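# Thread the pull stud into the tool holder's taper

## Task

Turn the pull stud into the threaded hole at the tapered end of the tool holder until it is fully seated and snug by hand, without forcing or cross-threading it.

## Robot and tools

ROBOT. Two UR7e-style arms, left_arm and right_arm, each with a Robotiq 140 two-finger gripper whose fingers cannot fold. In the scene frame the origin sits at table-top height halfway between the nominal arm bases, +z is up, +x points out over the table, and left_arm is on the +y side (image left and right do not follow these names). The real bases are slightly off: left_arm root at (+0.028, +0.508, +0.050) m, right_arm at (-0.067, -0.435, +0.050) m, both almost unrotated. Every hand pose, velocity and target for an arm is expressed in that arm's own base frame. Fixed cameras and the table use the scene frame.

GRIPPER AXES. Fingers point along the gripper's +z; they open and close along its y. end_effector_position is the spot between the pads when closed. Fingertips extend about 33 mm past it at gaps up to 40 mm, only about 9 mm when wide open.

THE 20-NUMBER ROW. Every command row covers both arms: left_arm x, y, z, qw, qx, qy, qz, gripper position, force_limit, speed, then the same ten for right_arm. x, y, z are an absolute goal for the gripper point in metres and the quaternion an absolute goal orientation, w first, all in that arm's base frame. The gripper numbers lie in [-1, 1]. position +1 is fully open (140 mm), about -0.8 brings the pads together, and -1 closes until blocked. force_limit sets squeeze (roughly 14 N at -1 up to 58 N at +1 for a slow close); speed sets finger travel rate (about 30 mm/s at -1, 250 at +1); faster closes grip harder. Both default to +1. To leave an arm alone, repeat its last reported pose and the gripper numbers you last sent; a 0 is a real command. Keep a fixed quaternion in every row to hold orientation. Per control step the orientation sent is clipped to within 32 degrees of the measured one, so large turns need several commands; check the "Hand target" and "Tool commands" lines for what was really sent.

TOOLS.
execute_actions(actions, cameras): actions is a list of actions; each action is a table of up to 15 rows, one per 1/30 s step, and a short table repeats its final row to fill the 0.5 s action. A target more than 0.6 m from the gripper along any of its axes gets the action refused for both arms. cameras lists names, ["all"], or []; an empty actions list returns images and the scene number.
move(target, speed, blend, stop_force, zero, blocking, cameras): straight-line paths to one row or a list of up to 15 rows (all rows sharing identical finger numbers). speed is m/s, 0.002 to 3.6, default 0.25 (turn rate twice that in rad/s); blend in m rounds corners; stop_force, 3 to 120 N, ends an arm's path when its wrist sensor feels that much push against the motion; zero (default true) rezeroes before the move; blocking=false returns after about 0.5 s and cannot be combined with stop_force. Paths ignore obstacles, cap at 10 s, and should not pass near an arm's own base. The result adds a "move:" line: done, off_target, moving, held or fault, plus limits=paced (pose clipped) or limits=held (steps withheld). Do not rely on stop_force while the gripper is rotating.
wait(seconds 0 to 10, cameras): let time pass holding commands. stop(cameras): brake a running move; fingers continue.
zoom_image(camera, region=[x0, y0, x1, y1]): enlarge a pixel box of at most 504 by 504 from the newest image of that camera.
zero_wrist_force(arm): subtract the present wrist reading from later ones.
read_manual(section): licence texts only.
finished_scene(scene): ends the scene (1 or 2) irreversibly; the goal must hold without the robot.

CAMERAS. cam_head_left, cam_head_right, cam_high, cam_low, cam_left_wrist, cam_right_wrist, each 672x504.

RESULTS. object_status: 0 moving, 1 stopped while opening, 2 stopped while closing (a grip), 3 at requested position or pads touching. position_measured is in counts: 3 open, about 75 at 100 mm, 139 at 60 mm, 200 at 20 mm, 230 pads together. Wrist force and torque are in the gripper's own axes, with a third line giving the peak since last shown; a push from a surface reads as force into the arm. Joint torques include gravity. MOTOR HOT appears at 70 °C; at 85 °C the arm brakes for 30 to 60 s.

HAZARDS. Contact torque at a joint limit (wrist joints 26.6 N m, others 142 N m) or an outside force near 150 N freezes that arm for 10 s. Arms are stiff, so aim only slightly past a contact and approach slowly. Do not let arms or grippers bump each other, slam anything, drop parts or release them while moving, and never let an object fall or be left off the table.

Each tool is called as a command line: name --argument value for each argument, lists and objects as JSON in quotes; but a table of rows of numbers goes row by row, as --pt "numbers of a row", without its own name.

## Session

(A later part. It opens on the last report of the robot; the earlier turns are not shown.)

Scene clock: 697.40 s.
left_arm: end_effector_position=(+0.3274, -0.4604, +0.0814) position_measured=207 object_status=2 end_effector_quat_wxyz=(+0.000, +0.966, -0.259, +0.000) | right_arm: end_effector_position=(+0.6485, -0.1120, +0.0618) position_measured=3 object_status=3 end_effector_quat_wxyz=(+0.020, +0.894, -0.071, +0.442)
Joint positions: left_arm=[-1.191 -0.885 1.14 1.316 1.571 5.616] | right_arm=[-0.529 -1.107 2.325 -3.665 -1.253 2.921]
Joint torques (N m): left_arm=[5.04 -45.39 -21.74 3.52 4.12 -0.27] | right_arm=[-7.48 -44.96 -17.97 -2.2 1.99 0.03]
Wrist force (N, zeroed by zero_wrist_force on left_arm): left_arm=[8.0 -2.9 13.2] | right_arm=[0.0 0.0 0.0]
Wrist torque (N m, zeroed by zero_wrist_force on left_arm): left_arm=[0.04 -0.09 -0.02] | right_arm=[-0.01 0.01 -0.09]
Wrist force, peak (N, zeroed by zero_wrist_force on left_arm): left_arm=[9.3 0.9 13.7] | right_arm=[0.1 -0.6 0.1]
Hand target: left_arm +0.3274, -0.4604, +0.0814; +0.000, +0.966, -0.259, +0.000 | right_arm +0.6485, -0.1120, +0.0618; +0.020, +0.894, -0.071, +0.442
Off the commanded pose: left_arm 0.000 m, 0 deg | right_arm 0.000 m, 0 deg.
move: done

Regrasping again.

move --pt "0.3274 -0.4604 0.0814 0 0.9659 -0.2588 0 -0.3 0 -0.5 0.6485 -0.1120 0.0618 0.020 0.894 -0.071 0.442 1 1 1" --pt "0.3274 -0.4604 0.0814 0 0.7071 0.7071 0 -0.3 0 -0.5 0.6485 -0.1120 0.0618 0.020 0.894 -0.071 0.442 1 1 1" --pt "0.3274 -0.4604 0.0814 0 -0.2588 0.9659 0 -0.3 0 -0.5 0.6485 -0.1120 0.0618 0.020 0.894 -0.071 0.442 1 1 1" --pt "0.3274 -0.4604 0.0814 0 -0.9659 0.2588 0 -0.3 0 -0.5 0.6485 -0.1120 0.0618 0.020 0.894 -0.071 0.442 1 1 1" --pt "0.3274 -0.4604 0.0814 0 -0.7071 -0.7071 0 -0.3 0 -0.5 0.6485 -0.1120 0.0618 0.020 0.894 -0.071 0.442 1 1 1" --pt "0.3274 -0.4604 0.0814 0 0.2588 -0.9659 0 -0.3 0 -0.5 0.6485 -0.1120 0.0618 0.020 0.894 -0.071 0.442 1 1 1" --speed 0.9 --cameras '["cam_left_wrist","cam_low"]'

zoom_image --camera "cam_low" --region '[460, 220, 510, 270]'

zoom_image --camera "cam_left_wrist" --region '[270, 150, 420, 300]'

move --target '[0.3274,-0.4604,0.0809,0,0.2588,-0.9659,0,-1,0,-1,0.6485,-0.1120,0.0618,0.020,0.894,-0.071,0.442,1,1,1]' --speed 0.1

wait --seconds 1

Scene clock: 720.80 s.
left_arm: end_effector_position=(+0.3274, -0.4604, +0.0814) position_measured=167 object_status=3 end_effector_quat_wxyz=(+0.000, -0.259, +0.966, +0.000) | right_arm: end_effector_position=(+0.6485, -0.1120, +0.0618) position_measured=3 object_status=3 end_effector_quat_wxyz=(+0.020, +0.894, -0.071, +0.442)
Joint positions: left_arm=[-1.191 -0.885 1.14 1.316 1.571 -4.856] | right_arm=[-0.529 -1.107 2.325 -3.665 -1.253 2.921]
Joint torques (N m): left_arm=[-2.77 -57.45 -12.48 0.29 -0.47 -1.54] | right_arm=[-7.06 -44.33 -17.88 -2.27 1.95 -0.05]
Wrist force (N, zeroed by zero_wrist_force on left_arm): left_arm=[0.1 0.2 0.4] | right_arm=[0.2 -0.1 0.1]
Wrist torque (N m, zeroed by zero_wrist_force on left_arm): left_arm=[0.03 -0.02 -0.19] | right_arm=[-0.03 -0.03 -0.10]
Wrist force, peak (N, zeroed by zero_wrist_force on left_arm): left_arm=[8.4 -2.9 13.1] | right_arm=[0.1 -0.5 -0.3]
Hand target: left_arm +0.3274, -0.4604, +0.0814; +0.000, -0.259, +0.966, +0.000 | right_arm +0.6485, -0.1120, +0.0618; +0.020, +0.894, -0.071, +0.442
Off the commanded pose: left_arm 0.000 m, 0 deg | right_arm 0.000 m, 0 deg.
move: done
Images, in order (width x height): cam_low 672x504, cam_left_wrist 672x504.

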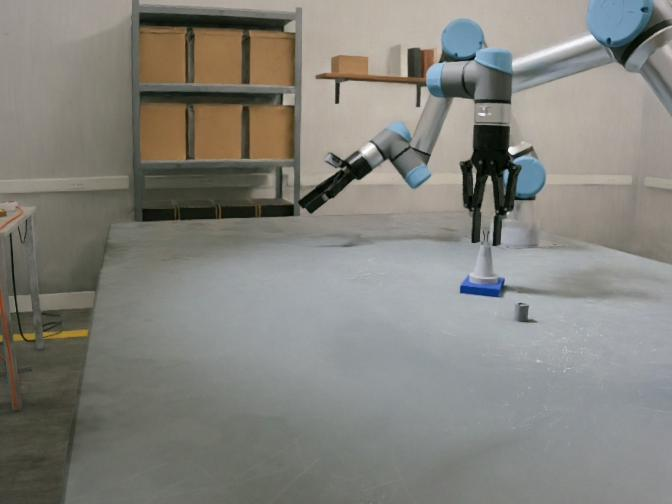

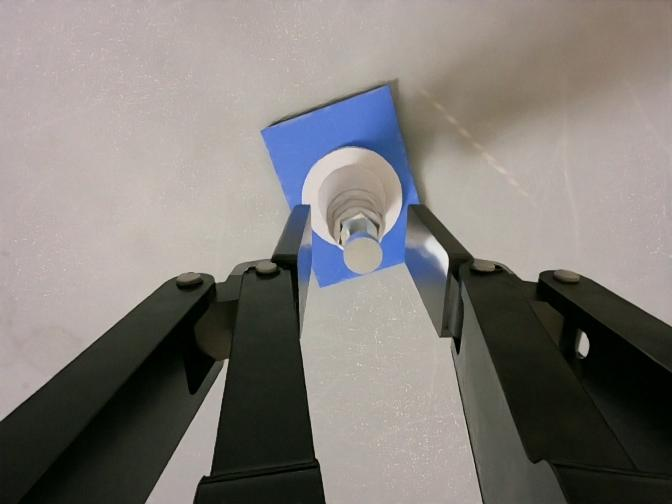

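Scaled by 10.080 from the camera's 672x504 image, which has a finer 960x720 frame.

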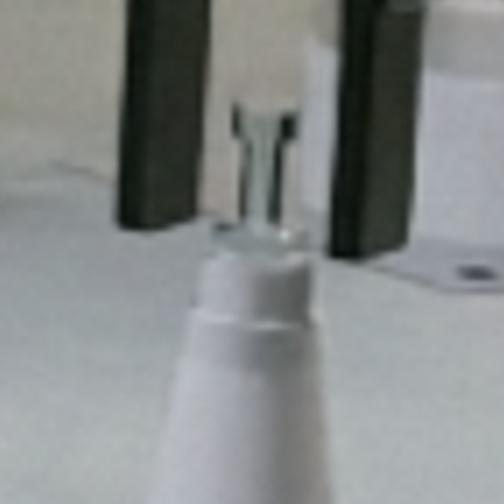

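Scaled by 3.360 from the camera's 672x504 image, which has a finer 960x720 frame.

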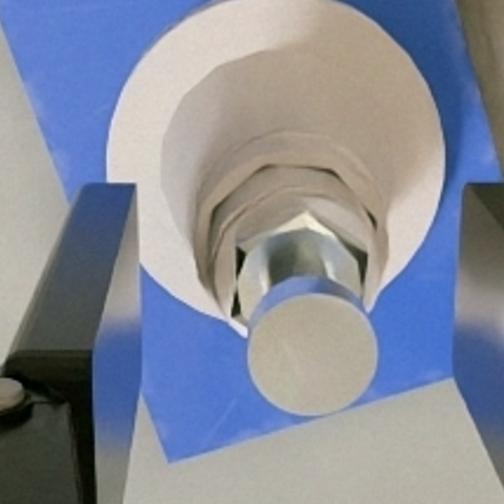

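Scene clock: 722.13 s.
left_arm: end_effector_position=(+0.3274, -0.4604, +0.0809) position_measured=207 object_status=0 end_effector_quat_wxyz=(+0.000, -0.259, +0.966, +0.000) | right_arm: end_effector_position=(+0.6485, -0.1120, +0.0618) position_measured=3 object_status=3 end_effector_quat_wxyz=(+0.020, +0.894, -0.071, +0.442)
Joint positions: left_arm=[-1.191 -0.885 1.141 1.315 1.571 -4.856] | right_arm=[-0.529 -1.107 2.325 -3.665 -1.253 2.921]
Joint torques (N m): left_arm=[8.38 -37.11 -14.79 1.22 1.79 -1.67] | right_arm=[-6.69 -43.87 -17.95 -2.21 2.03 0.01]
Wrist force (N, zeroed by zero_wrist_force on left_arm): left_arm=[0.8 -1.0 -10.8] | right_arm=[-0.2 -0.3 0.0]
Wrist torque (N m, zeroed by zero_wrist_force on left_arm): left_arm=[0.11 0.00 -0.15] | right_arm=[-0.07 0.04 -0.09]
Wrist force, peak (N, zeroed by zero_wrist_force on left_arm): left_arm=[1.0 -1.4 -10.9] | right_arm=[0.1 -0.4 0.2]
Hand target: left_arm +0.3274, -0.4604, +0.0809; +0.000, -0.259, +0.966, +0.000 | right_arm +0.6485, -0.1120, +0.0618; +0.020, +0.894, -0.071, +0.442
Off the commanded pose: left_arm 0.000 m, 0 deg | right_arm 0.000 m, 0 deg.
move: done

Scene clock: 723.13 s.
left_arm: end_effector_position=(+0.3274, -0.4604, +0.0809) position_measured=207 object_status=2 end_effector_quat_wxyz=(+0.000, -0.259, +0.966, +0.000) | right_arm: end_effector_position=(+0.6485, -0.1120, +0.0618) position_measured=3 object_status=3 end_effector_quat_wxyz=(+0.020, +0.894, -0.071, +0.442)
Joint positions: left_arm=[-1.191 -0.885 1.141 1.315 1.571 -4.856] | right_arm=[-0.529 -1.107 2.325 -3.665 -1.253 2.921]
Joint torques (N m): left_arm=[7.75 -35 -17.72 2.51 1.81 -1.71] | right_arm=[-7.4 -44.74 -18.36 -2.26 2.08 -0.07]
Wrist force (N, zeroed by zero_wrist_force on left_arm): left_arm=[1.1 -1.2 -10.9] | right_arm=[-0.1 -0.3 0.0]
Wrist torque (N m, zeroed by zero_wrist_force on left_arm): left_arm=[0.07 -0.07 -0.16] | right_arm=[-0.07 0.03 -0.09]
Wrist force, peak (N, zeroed by zero_wrist_force on left_arm): left_arm=[0.8 -1.2 -11.3] | right_arm=[0.2 -0.5 0.0]
Hand target: left_arm +0.3274, -0.4604, +0.0809; +0.000, -0.259, +0.966, +0.000 | right_arm +0.6485, -0.1120, +0.0618; +0.020, +0.894, -0.071, +0.442
Tool commands: left_gripper/position=-1.0 left_gripper/force_limit=+0.0 left_gripper/speed=-1.0 right_gripper/position=+1.0 right_gripper/force_limit=+1.0 right_gripper/speed=+1.0
Off the commanded pose: left_arm 0.000 m, 0 deg | right_arm 0.000 m, 0 deg.
wait: 1.00 s; at rest by 0.17 s

move --target '[0.3274,-0.4604,0.0807,0,-0.1305,-0.9914,0,-1,0,-1,0.6485,-0.1120,0.0618,0.020,0.894,-0.071,0.442,1,1,1]' --speed 0.2

move --target '[0.3274,-0.4604,0.0805,0,-0.5,-0.866,0,-1,0,-1,0.6485,-0.1120,0.0618,0.020,0.894,-0.071,0.442,1,1,1]' --speed 0.2

move --target '[0.3274,-0.4604,0.0803,0,-0.7934,-0.6088,0,-1,0,-1,0.6485,-0.1120,0.0618,0.020,0.894,-0.071,0.442,1,1,1]' --speed 0.2

Scene clock: 732.50 s.
left_arm: end_effector_position=(+0.3274, -0.4604, +0.0807) position_measured=207 object_status=2 end_effector_quat_wxyz=(+0.000, +0.130, +0.991, +0.000) | right_arm: end_effector_position=(+0.6485, -0.1120, +0.0618) position_measured=3 object_status=3 end_effector_quat_wxyz=(+0.020, +0.894, -0.071, +0.442)
Joint positions: left_arm=[-1.191 -0.885 1.141 1.314 1.571 -4.071] | right_arm=[-0.529 -1.107 2.325 -3.665 -1.253 2.921]
Joint torques (N m): left_arm=[7.87 -35.54 -24.45 0.09 2.18 1.21] | right_arm=[-6.49 -44.65 -18.35 -2.11 1.92 0.09]
Wrist force (N, zeroed by zero_wrist_force on left_arm): left_arm=[1.3 2.5 -6.1] | right_arm=[0.2 -0.3 0.1]
Wrist torque (N m, zeroed by zero_wrist_force on left_arm): left_arm=[-0.01 -0.03 -0.80] | right_arm=[-0.06 -0.04 -0.09]
Wrist force, peak (N, zeroed by zero_wrist_force on left_arm): left_arm=[1.0 0.2 -14.7] | right_arm=[0.0 -0.5 0.0]
Hand target: left_arm +0.3274, -0.4604, +0.0807; +0.000, +0.131, +0.991, +0.000 | right_arm +0.6485, -0.1120, +0.0618; +0.020, +0.894, -0.071, +0.442
Off the commanded pose: left_arm 0.000 m, 0 deg | right_arm 0.000 m, 0 deg.
move: done

Scene clock: 734.93 s.
left_arm: end_effector_position=(+0.3274, -0.4604, +0.0805) position_measured=207 object_status=2 end_effector_quat_wxyz=(+0.000, +0.500, +0.866, +0.000) | right_arm: end_effector_position=(+0.6485, -0.1120, +0.0618) position_measured=3 object_status=3 end_effector_quat_wxyz=(+0.020, +0.894, -0.071, +0.442)
Joint positions: left_arm=[-1.191 -0.884 1.141 1.314 1.571 -3.285] | right_arm=[-0.529 -1.107 2.325 -3.665 -1.253 2.921]
Joint torques (N m): left_arm=[5.53 -36.03 -26.14 0.45 3.57 1.03] | right_arm=[-6.48 -44.73 -17.25 -2.14 1.99 0.07]
Wrist force (N, zeroed by zero_wrist_force on left_arm): left_arm=[3.8 5.8 -5.4] | right_arm=[0.1 -0.1 -0.1]
Wrist torque (N m, zeroed by zero_wrist_force on left_arm): left_arm=[-0.09 -0.09 -0.71] | right_arm=[-0.02 -0.02 -0.09]
Wrist force, peak (N, zeroed by zero_wrist_force on left_arm): left_arm=[4.7 6.1 -5.0] | right_arm=[0.1 -0.5 0.1]
Hand target: left_arm +0.3274, -0.4604, +0.0805; +0.000, +0.500, +0.866, +0.000 | right_arm +0.6485, -0.1120, +0.0618; +0.020, +0.894, -0.071, +0.442
Off the commanded pose: left_arm 0.000 m, 0 deg | right_arm 0.000 m, 0 deg.
move: done

Scene clock: 737.37 s.
left_arm: end_effector_position=(+0.3274, -0.4604, +0.0803) position_measured=207 object_status=2 end_effector_quat_wxyz=(+0.000, +0.793, +0.609, +0.000) | right_arm: end_effector_position=(+0.6485, -0.1120, +0.0618) position_measured=3 object_status=3 end_effector_quat_wxyz=(+0.020, +0.894, -0.071, +0.442)
Joint positions: left_arm=[-1.191 -0.884 1.142 1.313 1.571 -2.5] | right_arm=[-0.529 -1.107 2.325 -3.665 -1.253 2.921]
Joint torques (N m): left_arm=[5.26 -30.36 -21.89 0.1 4.57 0.8] | right_arm=[-7.04 -44.7 -18.15 -2.24 2.08 -0.07]
Wrist force (N, zeroed by zero_wrist_force on left_arm): left_arm=[5.1 6.5 -16.2] | right_arm=[0.0 -0.4 0.1]
Wrist torque (N m, zeroed by zero_wrist_force on left_arm): left_arm=[-0.19 0.00 -0.35] | right_arm=[-0.09 0.01 -0.09]
Wrist force, peak (N, zeroed by zero_wrist_force on left_arm): left_arm=[5.6 6.8 -16.3] | right_arm=[0.4 -0.2 0.2]
Hand target: left_arm +0.3274, -0.4604, +0.0803; +0.000, +0.793, +0.609, +0.000 | right_arm +0.6485, -0.1120, +0.0618; +0.020, +0.894, -0.071, +0.442
Off the commanded pose: left_arm 0.000 m, 0 deg | right_arm 0.000 m, 0 deg.
move: done

move --target '[0.3274,-0.4604,0.0805,0,-0.7934,-0.6088,0,-0.3,0,-1,0.6485,-0.1120,0.0618,0.020,0.894,-0.071,0.442,1,1,1]' --speed 0.2 --cameras '["cam_left_wrist","cam_low"]'

zoom_image --camera "cam_left_wrist" --region '[290, 160, 410, 280]'

zoom_image --camera "cam_low" --region '[460, 220, 510, 270]'

Scene clock: 745.33 s.
left_arm: end_effector_position=(+0.3274, -0.4604, +0.0805) position_measured=167 object_status=0 end_effector_quat_wxyz=(+0.000, +0.793, +0.609, +0.000) | right_arm: end_effector_position=(+0.6485, -0.1120, +0.0618) position_measured=3 object_status=3 end_effector_quat_wxyz=(+0.020, +0.894, -0.071, +0.442)
Joint positions: left_arm=[-1.191 -0.884 1.141 1.314 1.571 -2.5] | right_arm=[-0.529 -1.107 2.325 -3.665 -1.253 2.921]
Joint torques (N m): left_arm=[1.79 -57.64 -26.31 5.47 -0.25 -0.15] | right_arm=[-7.49 -45.07 -17.88 -2.24 2 0.11]
Wrist force (N, zeroed by zero_wrist_force on left_arm): left_arm=[1.2 0.5 -0.6] | right_arm=[0.0 -0.1 0.0]
Wrist torque (N m, zeroed by zero_wrist_force on left_arm): left_arm=[0.11 -0.26 -0.02] | right_arm=[-0.02 0.01 -0.10]
Wrist force, peak (N, zeroed by zero_wrist_force on left_arm): left_arm=[5.3 6.7 -16.2] | right_arm=[0.1 -0.5 -0.1]
Hand target: left_arm +0.3274, -0.4604, +0.0805; +0.000, +0.793, +0.609, +0.000 | right_arm +0.6485, -0.1120, +0.0618; +0.020, +0.894, -0.071, +0.442
Off the commanded pose: left_arm 0.000 m, 0 deg | right_arm 0.000 m, 0 deg.
move: done
Images, in order (width x height): cam_low 672x504, cam_left_wrist 672x504.

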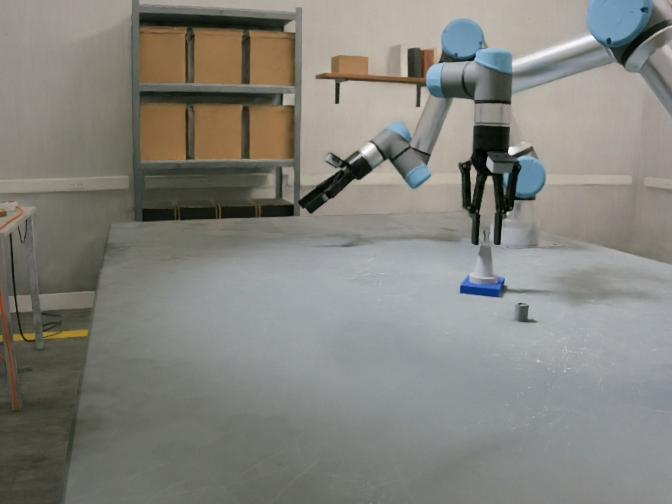

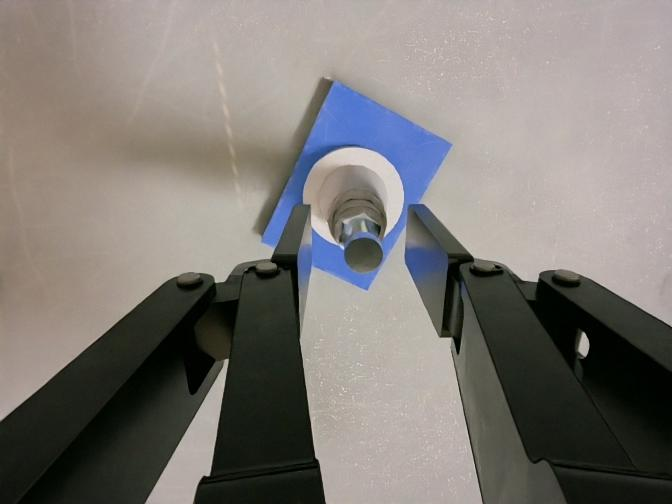

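Scaled by 4.200 from the camera's 672x504 image, which has a finer 960x720 frame.

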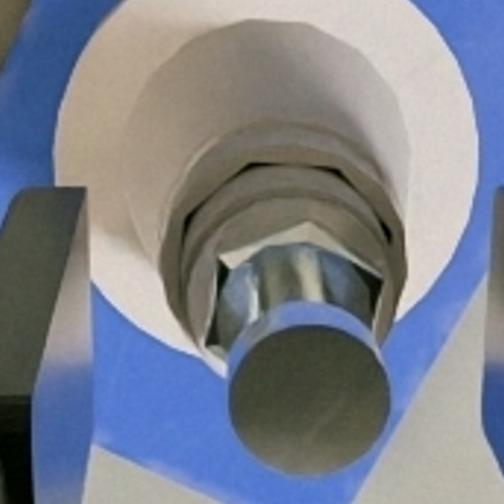

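Scaled by 10.080 from the camera's 672x504 image, which has a finer 960x720 frame.

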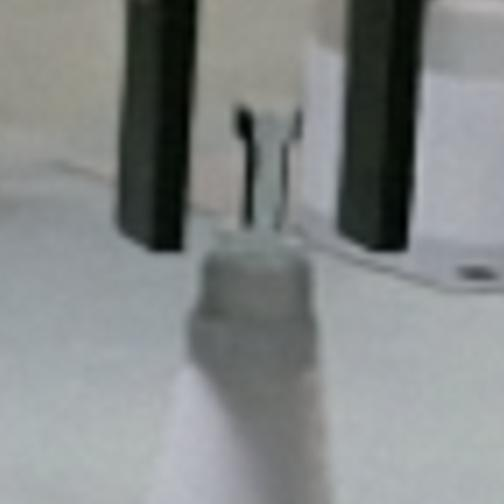

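move --target '[0.3274,-0.4604,0.0803,0,-0.7934,-0.6088,0,-1,1,-1,0.6485,-0.1120,0.0618,0.020,0.894,-0.071,0.442,1,1,1]' --speed 0.2

wait --seconds 1

move --target '[0.3274,-0.4604,0.0802,0,-0.8870,-0.4617,0,-1,1,-1,0.6485,-0.1120,0.0618,0.020,0.894,-0.071,0.442,1,1,1]' --speed 0.1

Scene clock: 757.07 s.
left_arm: end_effector_position=(+0.3274, -0.4604, +0.0803) position_measured=208 object_status=0 end_effector_quat_wxyz=(+0.000, +0.793, +0.609, +0.000) | right_arm: end_effector_position=(+0.6485, -0.1120, +0.0618) position_measured=3 object_status=3 end_effector_quat_wxyz=(+0.020, +0.894, -0.071, +0.442)
Joint positions: left_arm=[-1.191 -0.884 1.141 1.314 1.571 -2.5] | right_arm=[-0.529 -1.107 2.325 -3.665 -1.253 2.921]
Joint torques (N m): left_arm=[-5.77 -30.19 -9.09 3.22 3.14 -1.58] | right_arm=[-6.81 -44.14 -17.65 -2.27 1.91 0.06]
Wrist force (N, zeroed by zero_wrist_force on left_arm): left_arm=[-0.1 5.7 -20.0] | right_arm=[0.0 -0.1 -0.1]
Wrist torque (N m, zeroed by zero_wrist_force on left_arm): left_arm=[0.01 -0.15 0.23] | right_arm=[-0.02 0.01 -0.09]
Wrist force, peak (N, zeroed by zero_wrist_force on left_arm): left_arm=[-0.1 5.7 -20.0] | right_arm=[-0.2 -0.5 0.1]
Hand target: left_arm +0.3274, -0.4604, +0.0803; +0.000, +0.793, +0.609, +0.000 | right_arm +0.6485, -0.1120, +0.0618; +0.020, +0.894, -0.071, +0.442
Off the commanded pose: left_arm 0.000 m, 0 deg | right_arm 0.000 m, 0 deg.
move: done

Scene clock: 758.07 s.
left_arm: end_effector_position=(+0.3274, -0.4604, +0.0803) position_measured=208 object_status=2 end_effector_quat_wxyz=(+0.000, +0.793, +0.609, +0.000) | right_arm: end_effector_position=(+0.6485, -0.1120, +0.0618) position_measured=3 object_status=3 end_effector_quat_wxyz=(+0.020, +0.894, -0.071, +0.442)
Joint positions: left_arm=[-1.191 -0.884 1.141 1.314 1.571 -2.5] | right_arm=[-0.529 -1.107 2.325 -3.665 -1.253 2.921]
Joint torques (N m): left_arm=[-6.29 -28.61 -7.93 4.95 3.12 -1.57] | right_arm=[-7.19 -44.83 -17.96 -2.19 1.93 0.09]
Wrist force (N, zeroed by zero_wrist_force on left_arm): left_arm=[0.1 5.9 -19.7] | right_arm=[0.1 -0.3 0.0]
Wrist torque (N m, zeroed by zero_wrist_force on left_arm): left_arm=[-0.01 -0.23 0.23] | right_arm=[-0.07 -0.03 -0.10]
Wrist force, peak (N, zeroed by zero_wrist_force on left_arm): left_arm=[0.2 5.6 -20.5] | right_arm=[-0.1 -0.4 0.1]
Hand target: left_arm +0.3274, -0.4604, +0.0803; +0.000, +0.793, +0.609, +0.000 | right_arm +0.6485, -0.1120, +0.0618; +0.020, +0.894, -0.071, +0.442
Tool commands: left_gripper/position=-1.0 left_gripper/force_limit=+1.0 left_gripper/speed=-1.0 right_gripper/position=+1.0 right_gripper/force_limit=+1.0 right_gripper/speed=+1.0
Off the commanded pose: left_arm 0.000 m, 0 deg | right_arm 0.000 m, 0 deg.
wait: 1.00 s; at rest by 0.17 s

Scene clock: 760.17 s.
left_arm: end_effector_position=(+0.3274, -0.4604, +0.0802) position_measured=208 object_status=2 end_effector_quat_wxyz=(+0.000, +0.887, +0.462, +0.000) | right_arm: end_effector_position=(+0.6485, -0.1120, +0.0618) position_measured=3 object_status=3 end_effector_quat_wxyz=(+0.020, +0.894, -0.071, +0.442)
Joint positions: left_arm=[-1.191 -0.884 1.142 1.313 1.571 -2.151] | right_arm=[-0.529 -1.107 2.325 -3.665 -1.253 2.921]
Joint torques (N m): left_arm=[-2.87 -27.57 -9.09 -1.37 4.78 -0.7] | right_arm=[-6.62 -44.89 -17.85 -2.11 1.95 0.01]
Wrist force (N, zeroed by zero_wrist_force on left_arm): left_arm=[8.8 4.6 -22.0] | right_arm=[0.0 -0.1 0.1]
Wrist torque (N m, zeroed by zero_wrist_force on left_arm): left_arm=[-0.04 -0.17 -1.06] | right_arm=[-0.03 0.00 -0.10]
Wrist force, peak (N, zeroed by zero_wrist_force on left_arm): left_arm=[7.6 3.5 -23.9] | right_arm=[0.2 -0.4 0.0]
Hand target: left_arm +0.3274, -0.4604, +0.0802; +0.000, +0.887, +0.462, +0.000 | right_arm +0.6485, -0.1120, +0.0618; +0.020, +0.894, -0.071, +0.442
Off the commanded pose: left_arm 0.000 m, 0 deg | right_arm 0.000 m, 0 deg.
move: done

move --pt "0.3274 -0.4604 0.0803 0 -0.8870 -0.4617 0 -0.3 0 -1 0.6485 -0.1120 0.0618 0.020 0.894 -0.071 0.442 1 1 1" --pt "0.3274 -0.4604 0.2 0 -0.8870 -0.4617 0 -0.3 0 -1 0.6485 -0.1120 0.0618 0.020 0.894 -0.071 0.442 1 1 1" --speed 0.15 --cameras '["cam_low","cam_head_left"]'

zoom_image --camera "cam_low" --region '[460, 220, 510, 270]'

Scene clock: 768.23 s.
left_arm: end_effector_position=(+0.3274, -0.4604, +0.1999) position_measured=167 object_status=3 end_effector_quat_wxyz=(+0.000, +0.887, +0.462, +0.000) | right_arm: end_effector_position=(+0.6485, -0.1120, +0.0618) position_measured=3 object_status=3 end_effector_quat_wxyz=(+0.020, +0.894, -0.071, +0.442)
Joint positions: left_arm=[-1.191 -0.923 0.898 1.596 1.571 -2.151] | right_arm=[-0.529 -1.107 2.325 -3.665 -1.253 2.921]
Joint torques (N m): left_arm=[6.78 -44.66 -22.95 2.22 1.75 1.19] | right_arm=[-6.54 -44.66 -17.52 -2.25 1.97 -0.12]
Wrist force (N, zeroed by zero_wrist_force on left_arm): left_arm=[0.7 0.8 -0.4] | right_arm=[0.1 -0.3 0.3]
Wrist torque (N m, zeroed by zero_wrist_force on left_arm): left_arm=[0.17 -0.16 -0.01] | right_arm=[-0.07 -0.01 -0.10]
Wrist force, peak (N, zeroed by zero_wrist_force on left_arm): left_arm=[8.8 5.1 -22.5] | right_arm=[0.3 -0.4 0.1]
Hand target: left_arm +0.3274, -0.4604, +0.2000; +0.000, +0.887, +0.462, +0.000 | right_arm +0.6485, -0.1120, +0.0618; +0.020, +0.894, -0.071, +0.442
Off the commanded pose: left_arm 0.000 m, 0 deg | right_arm 0.000 m, 0 deg.
move: done
Images, in order (width x height): cam_head_left 672x504, cam_low 672x504.

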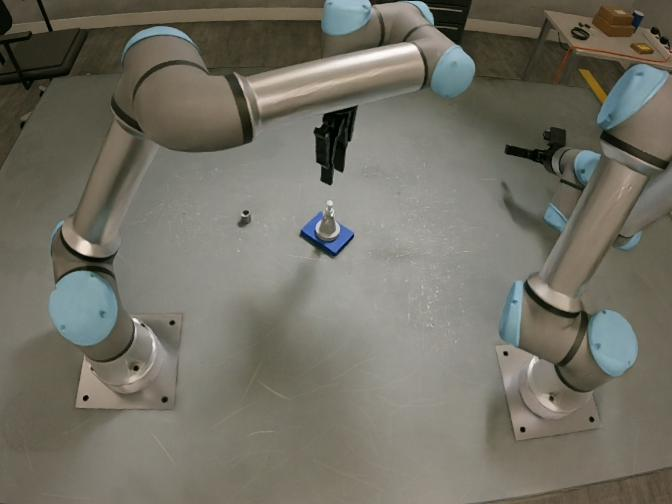

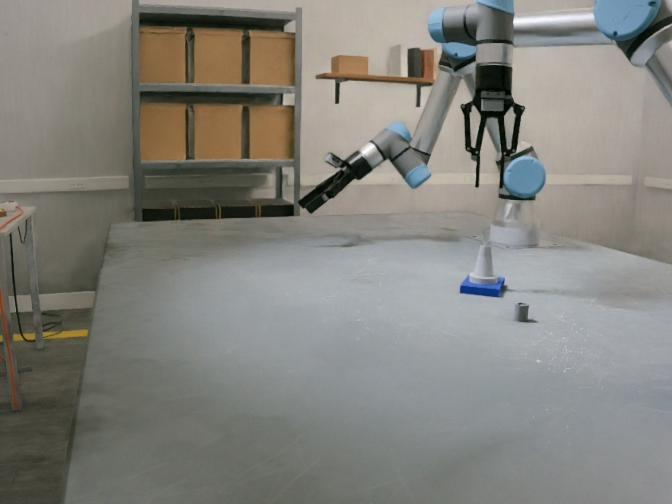

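Scaled by 10.080 from the camera's 672x504 image, which has a finer 960x720 frame.

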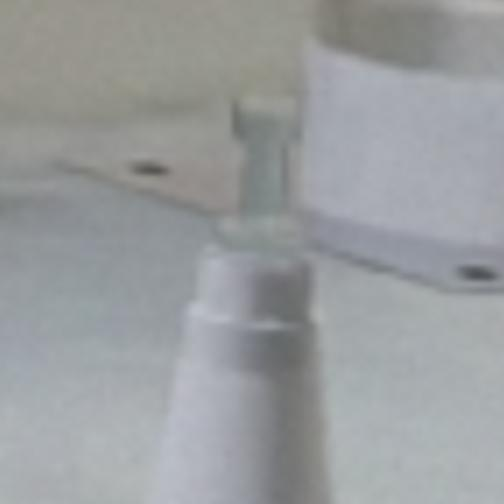

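finished_scene --scene 1

The scene is finished: the task was done.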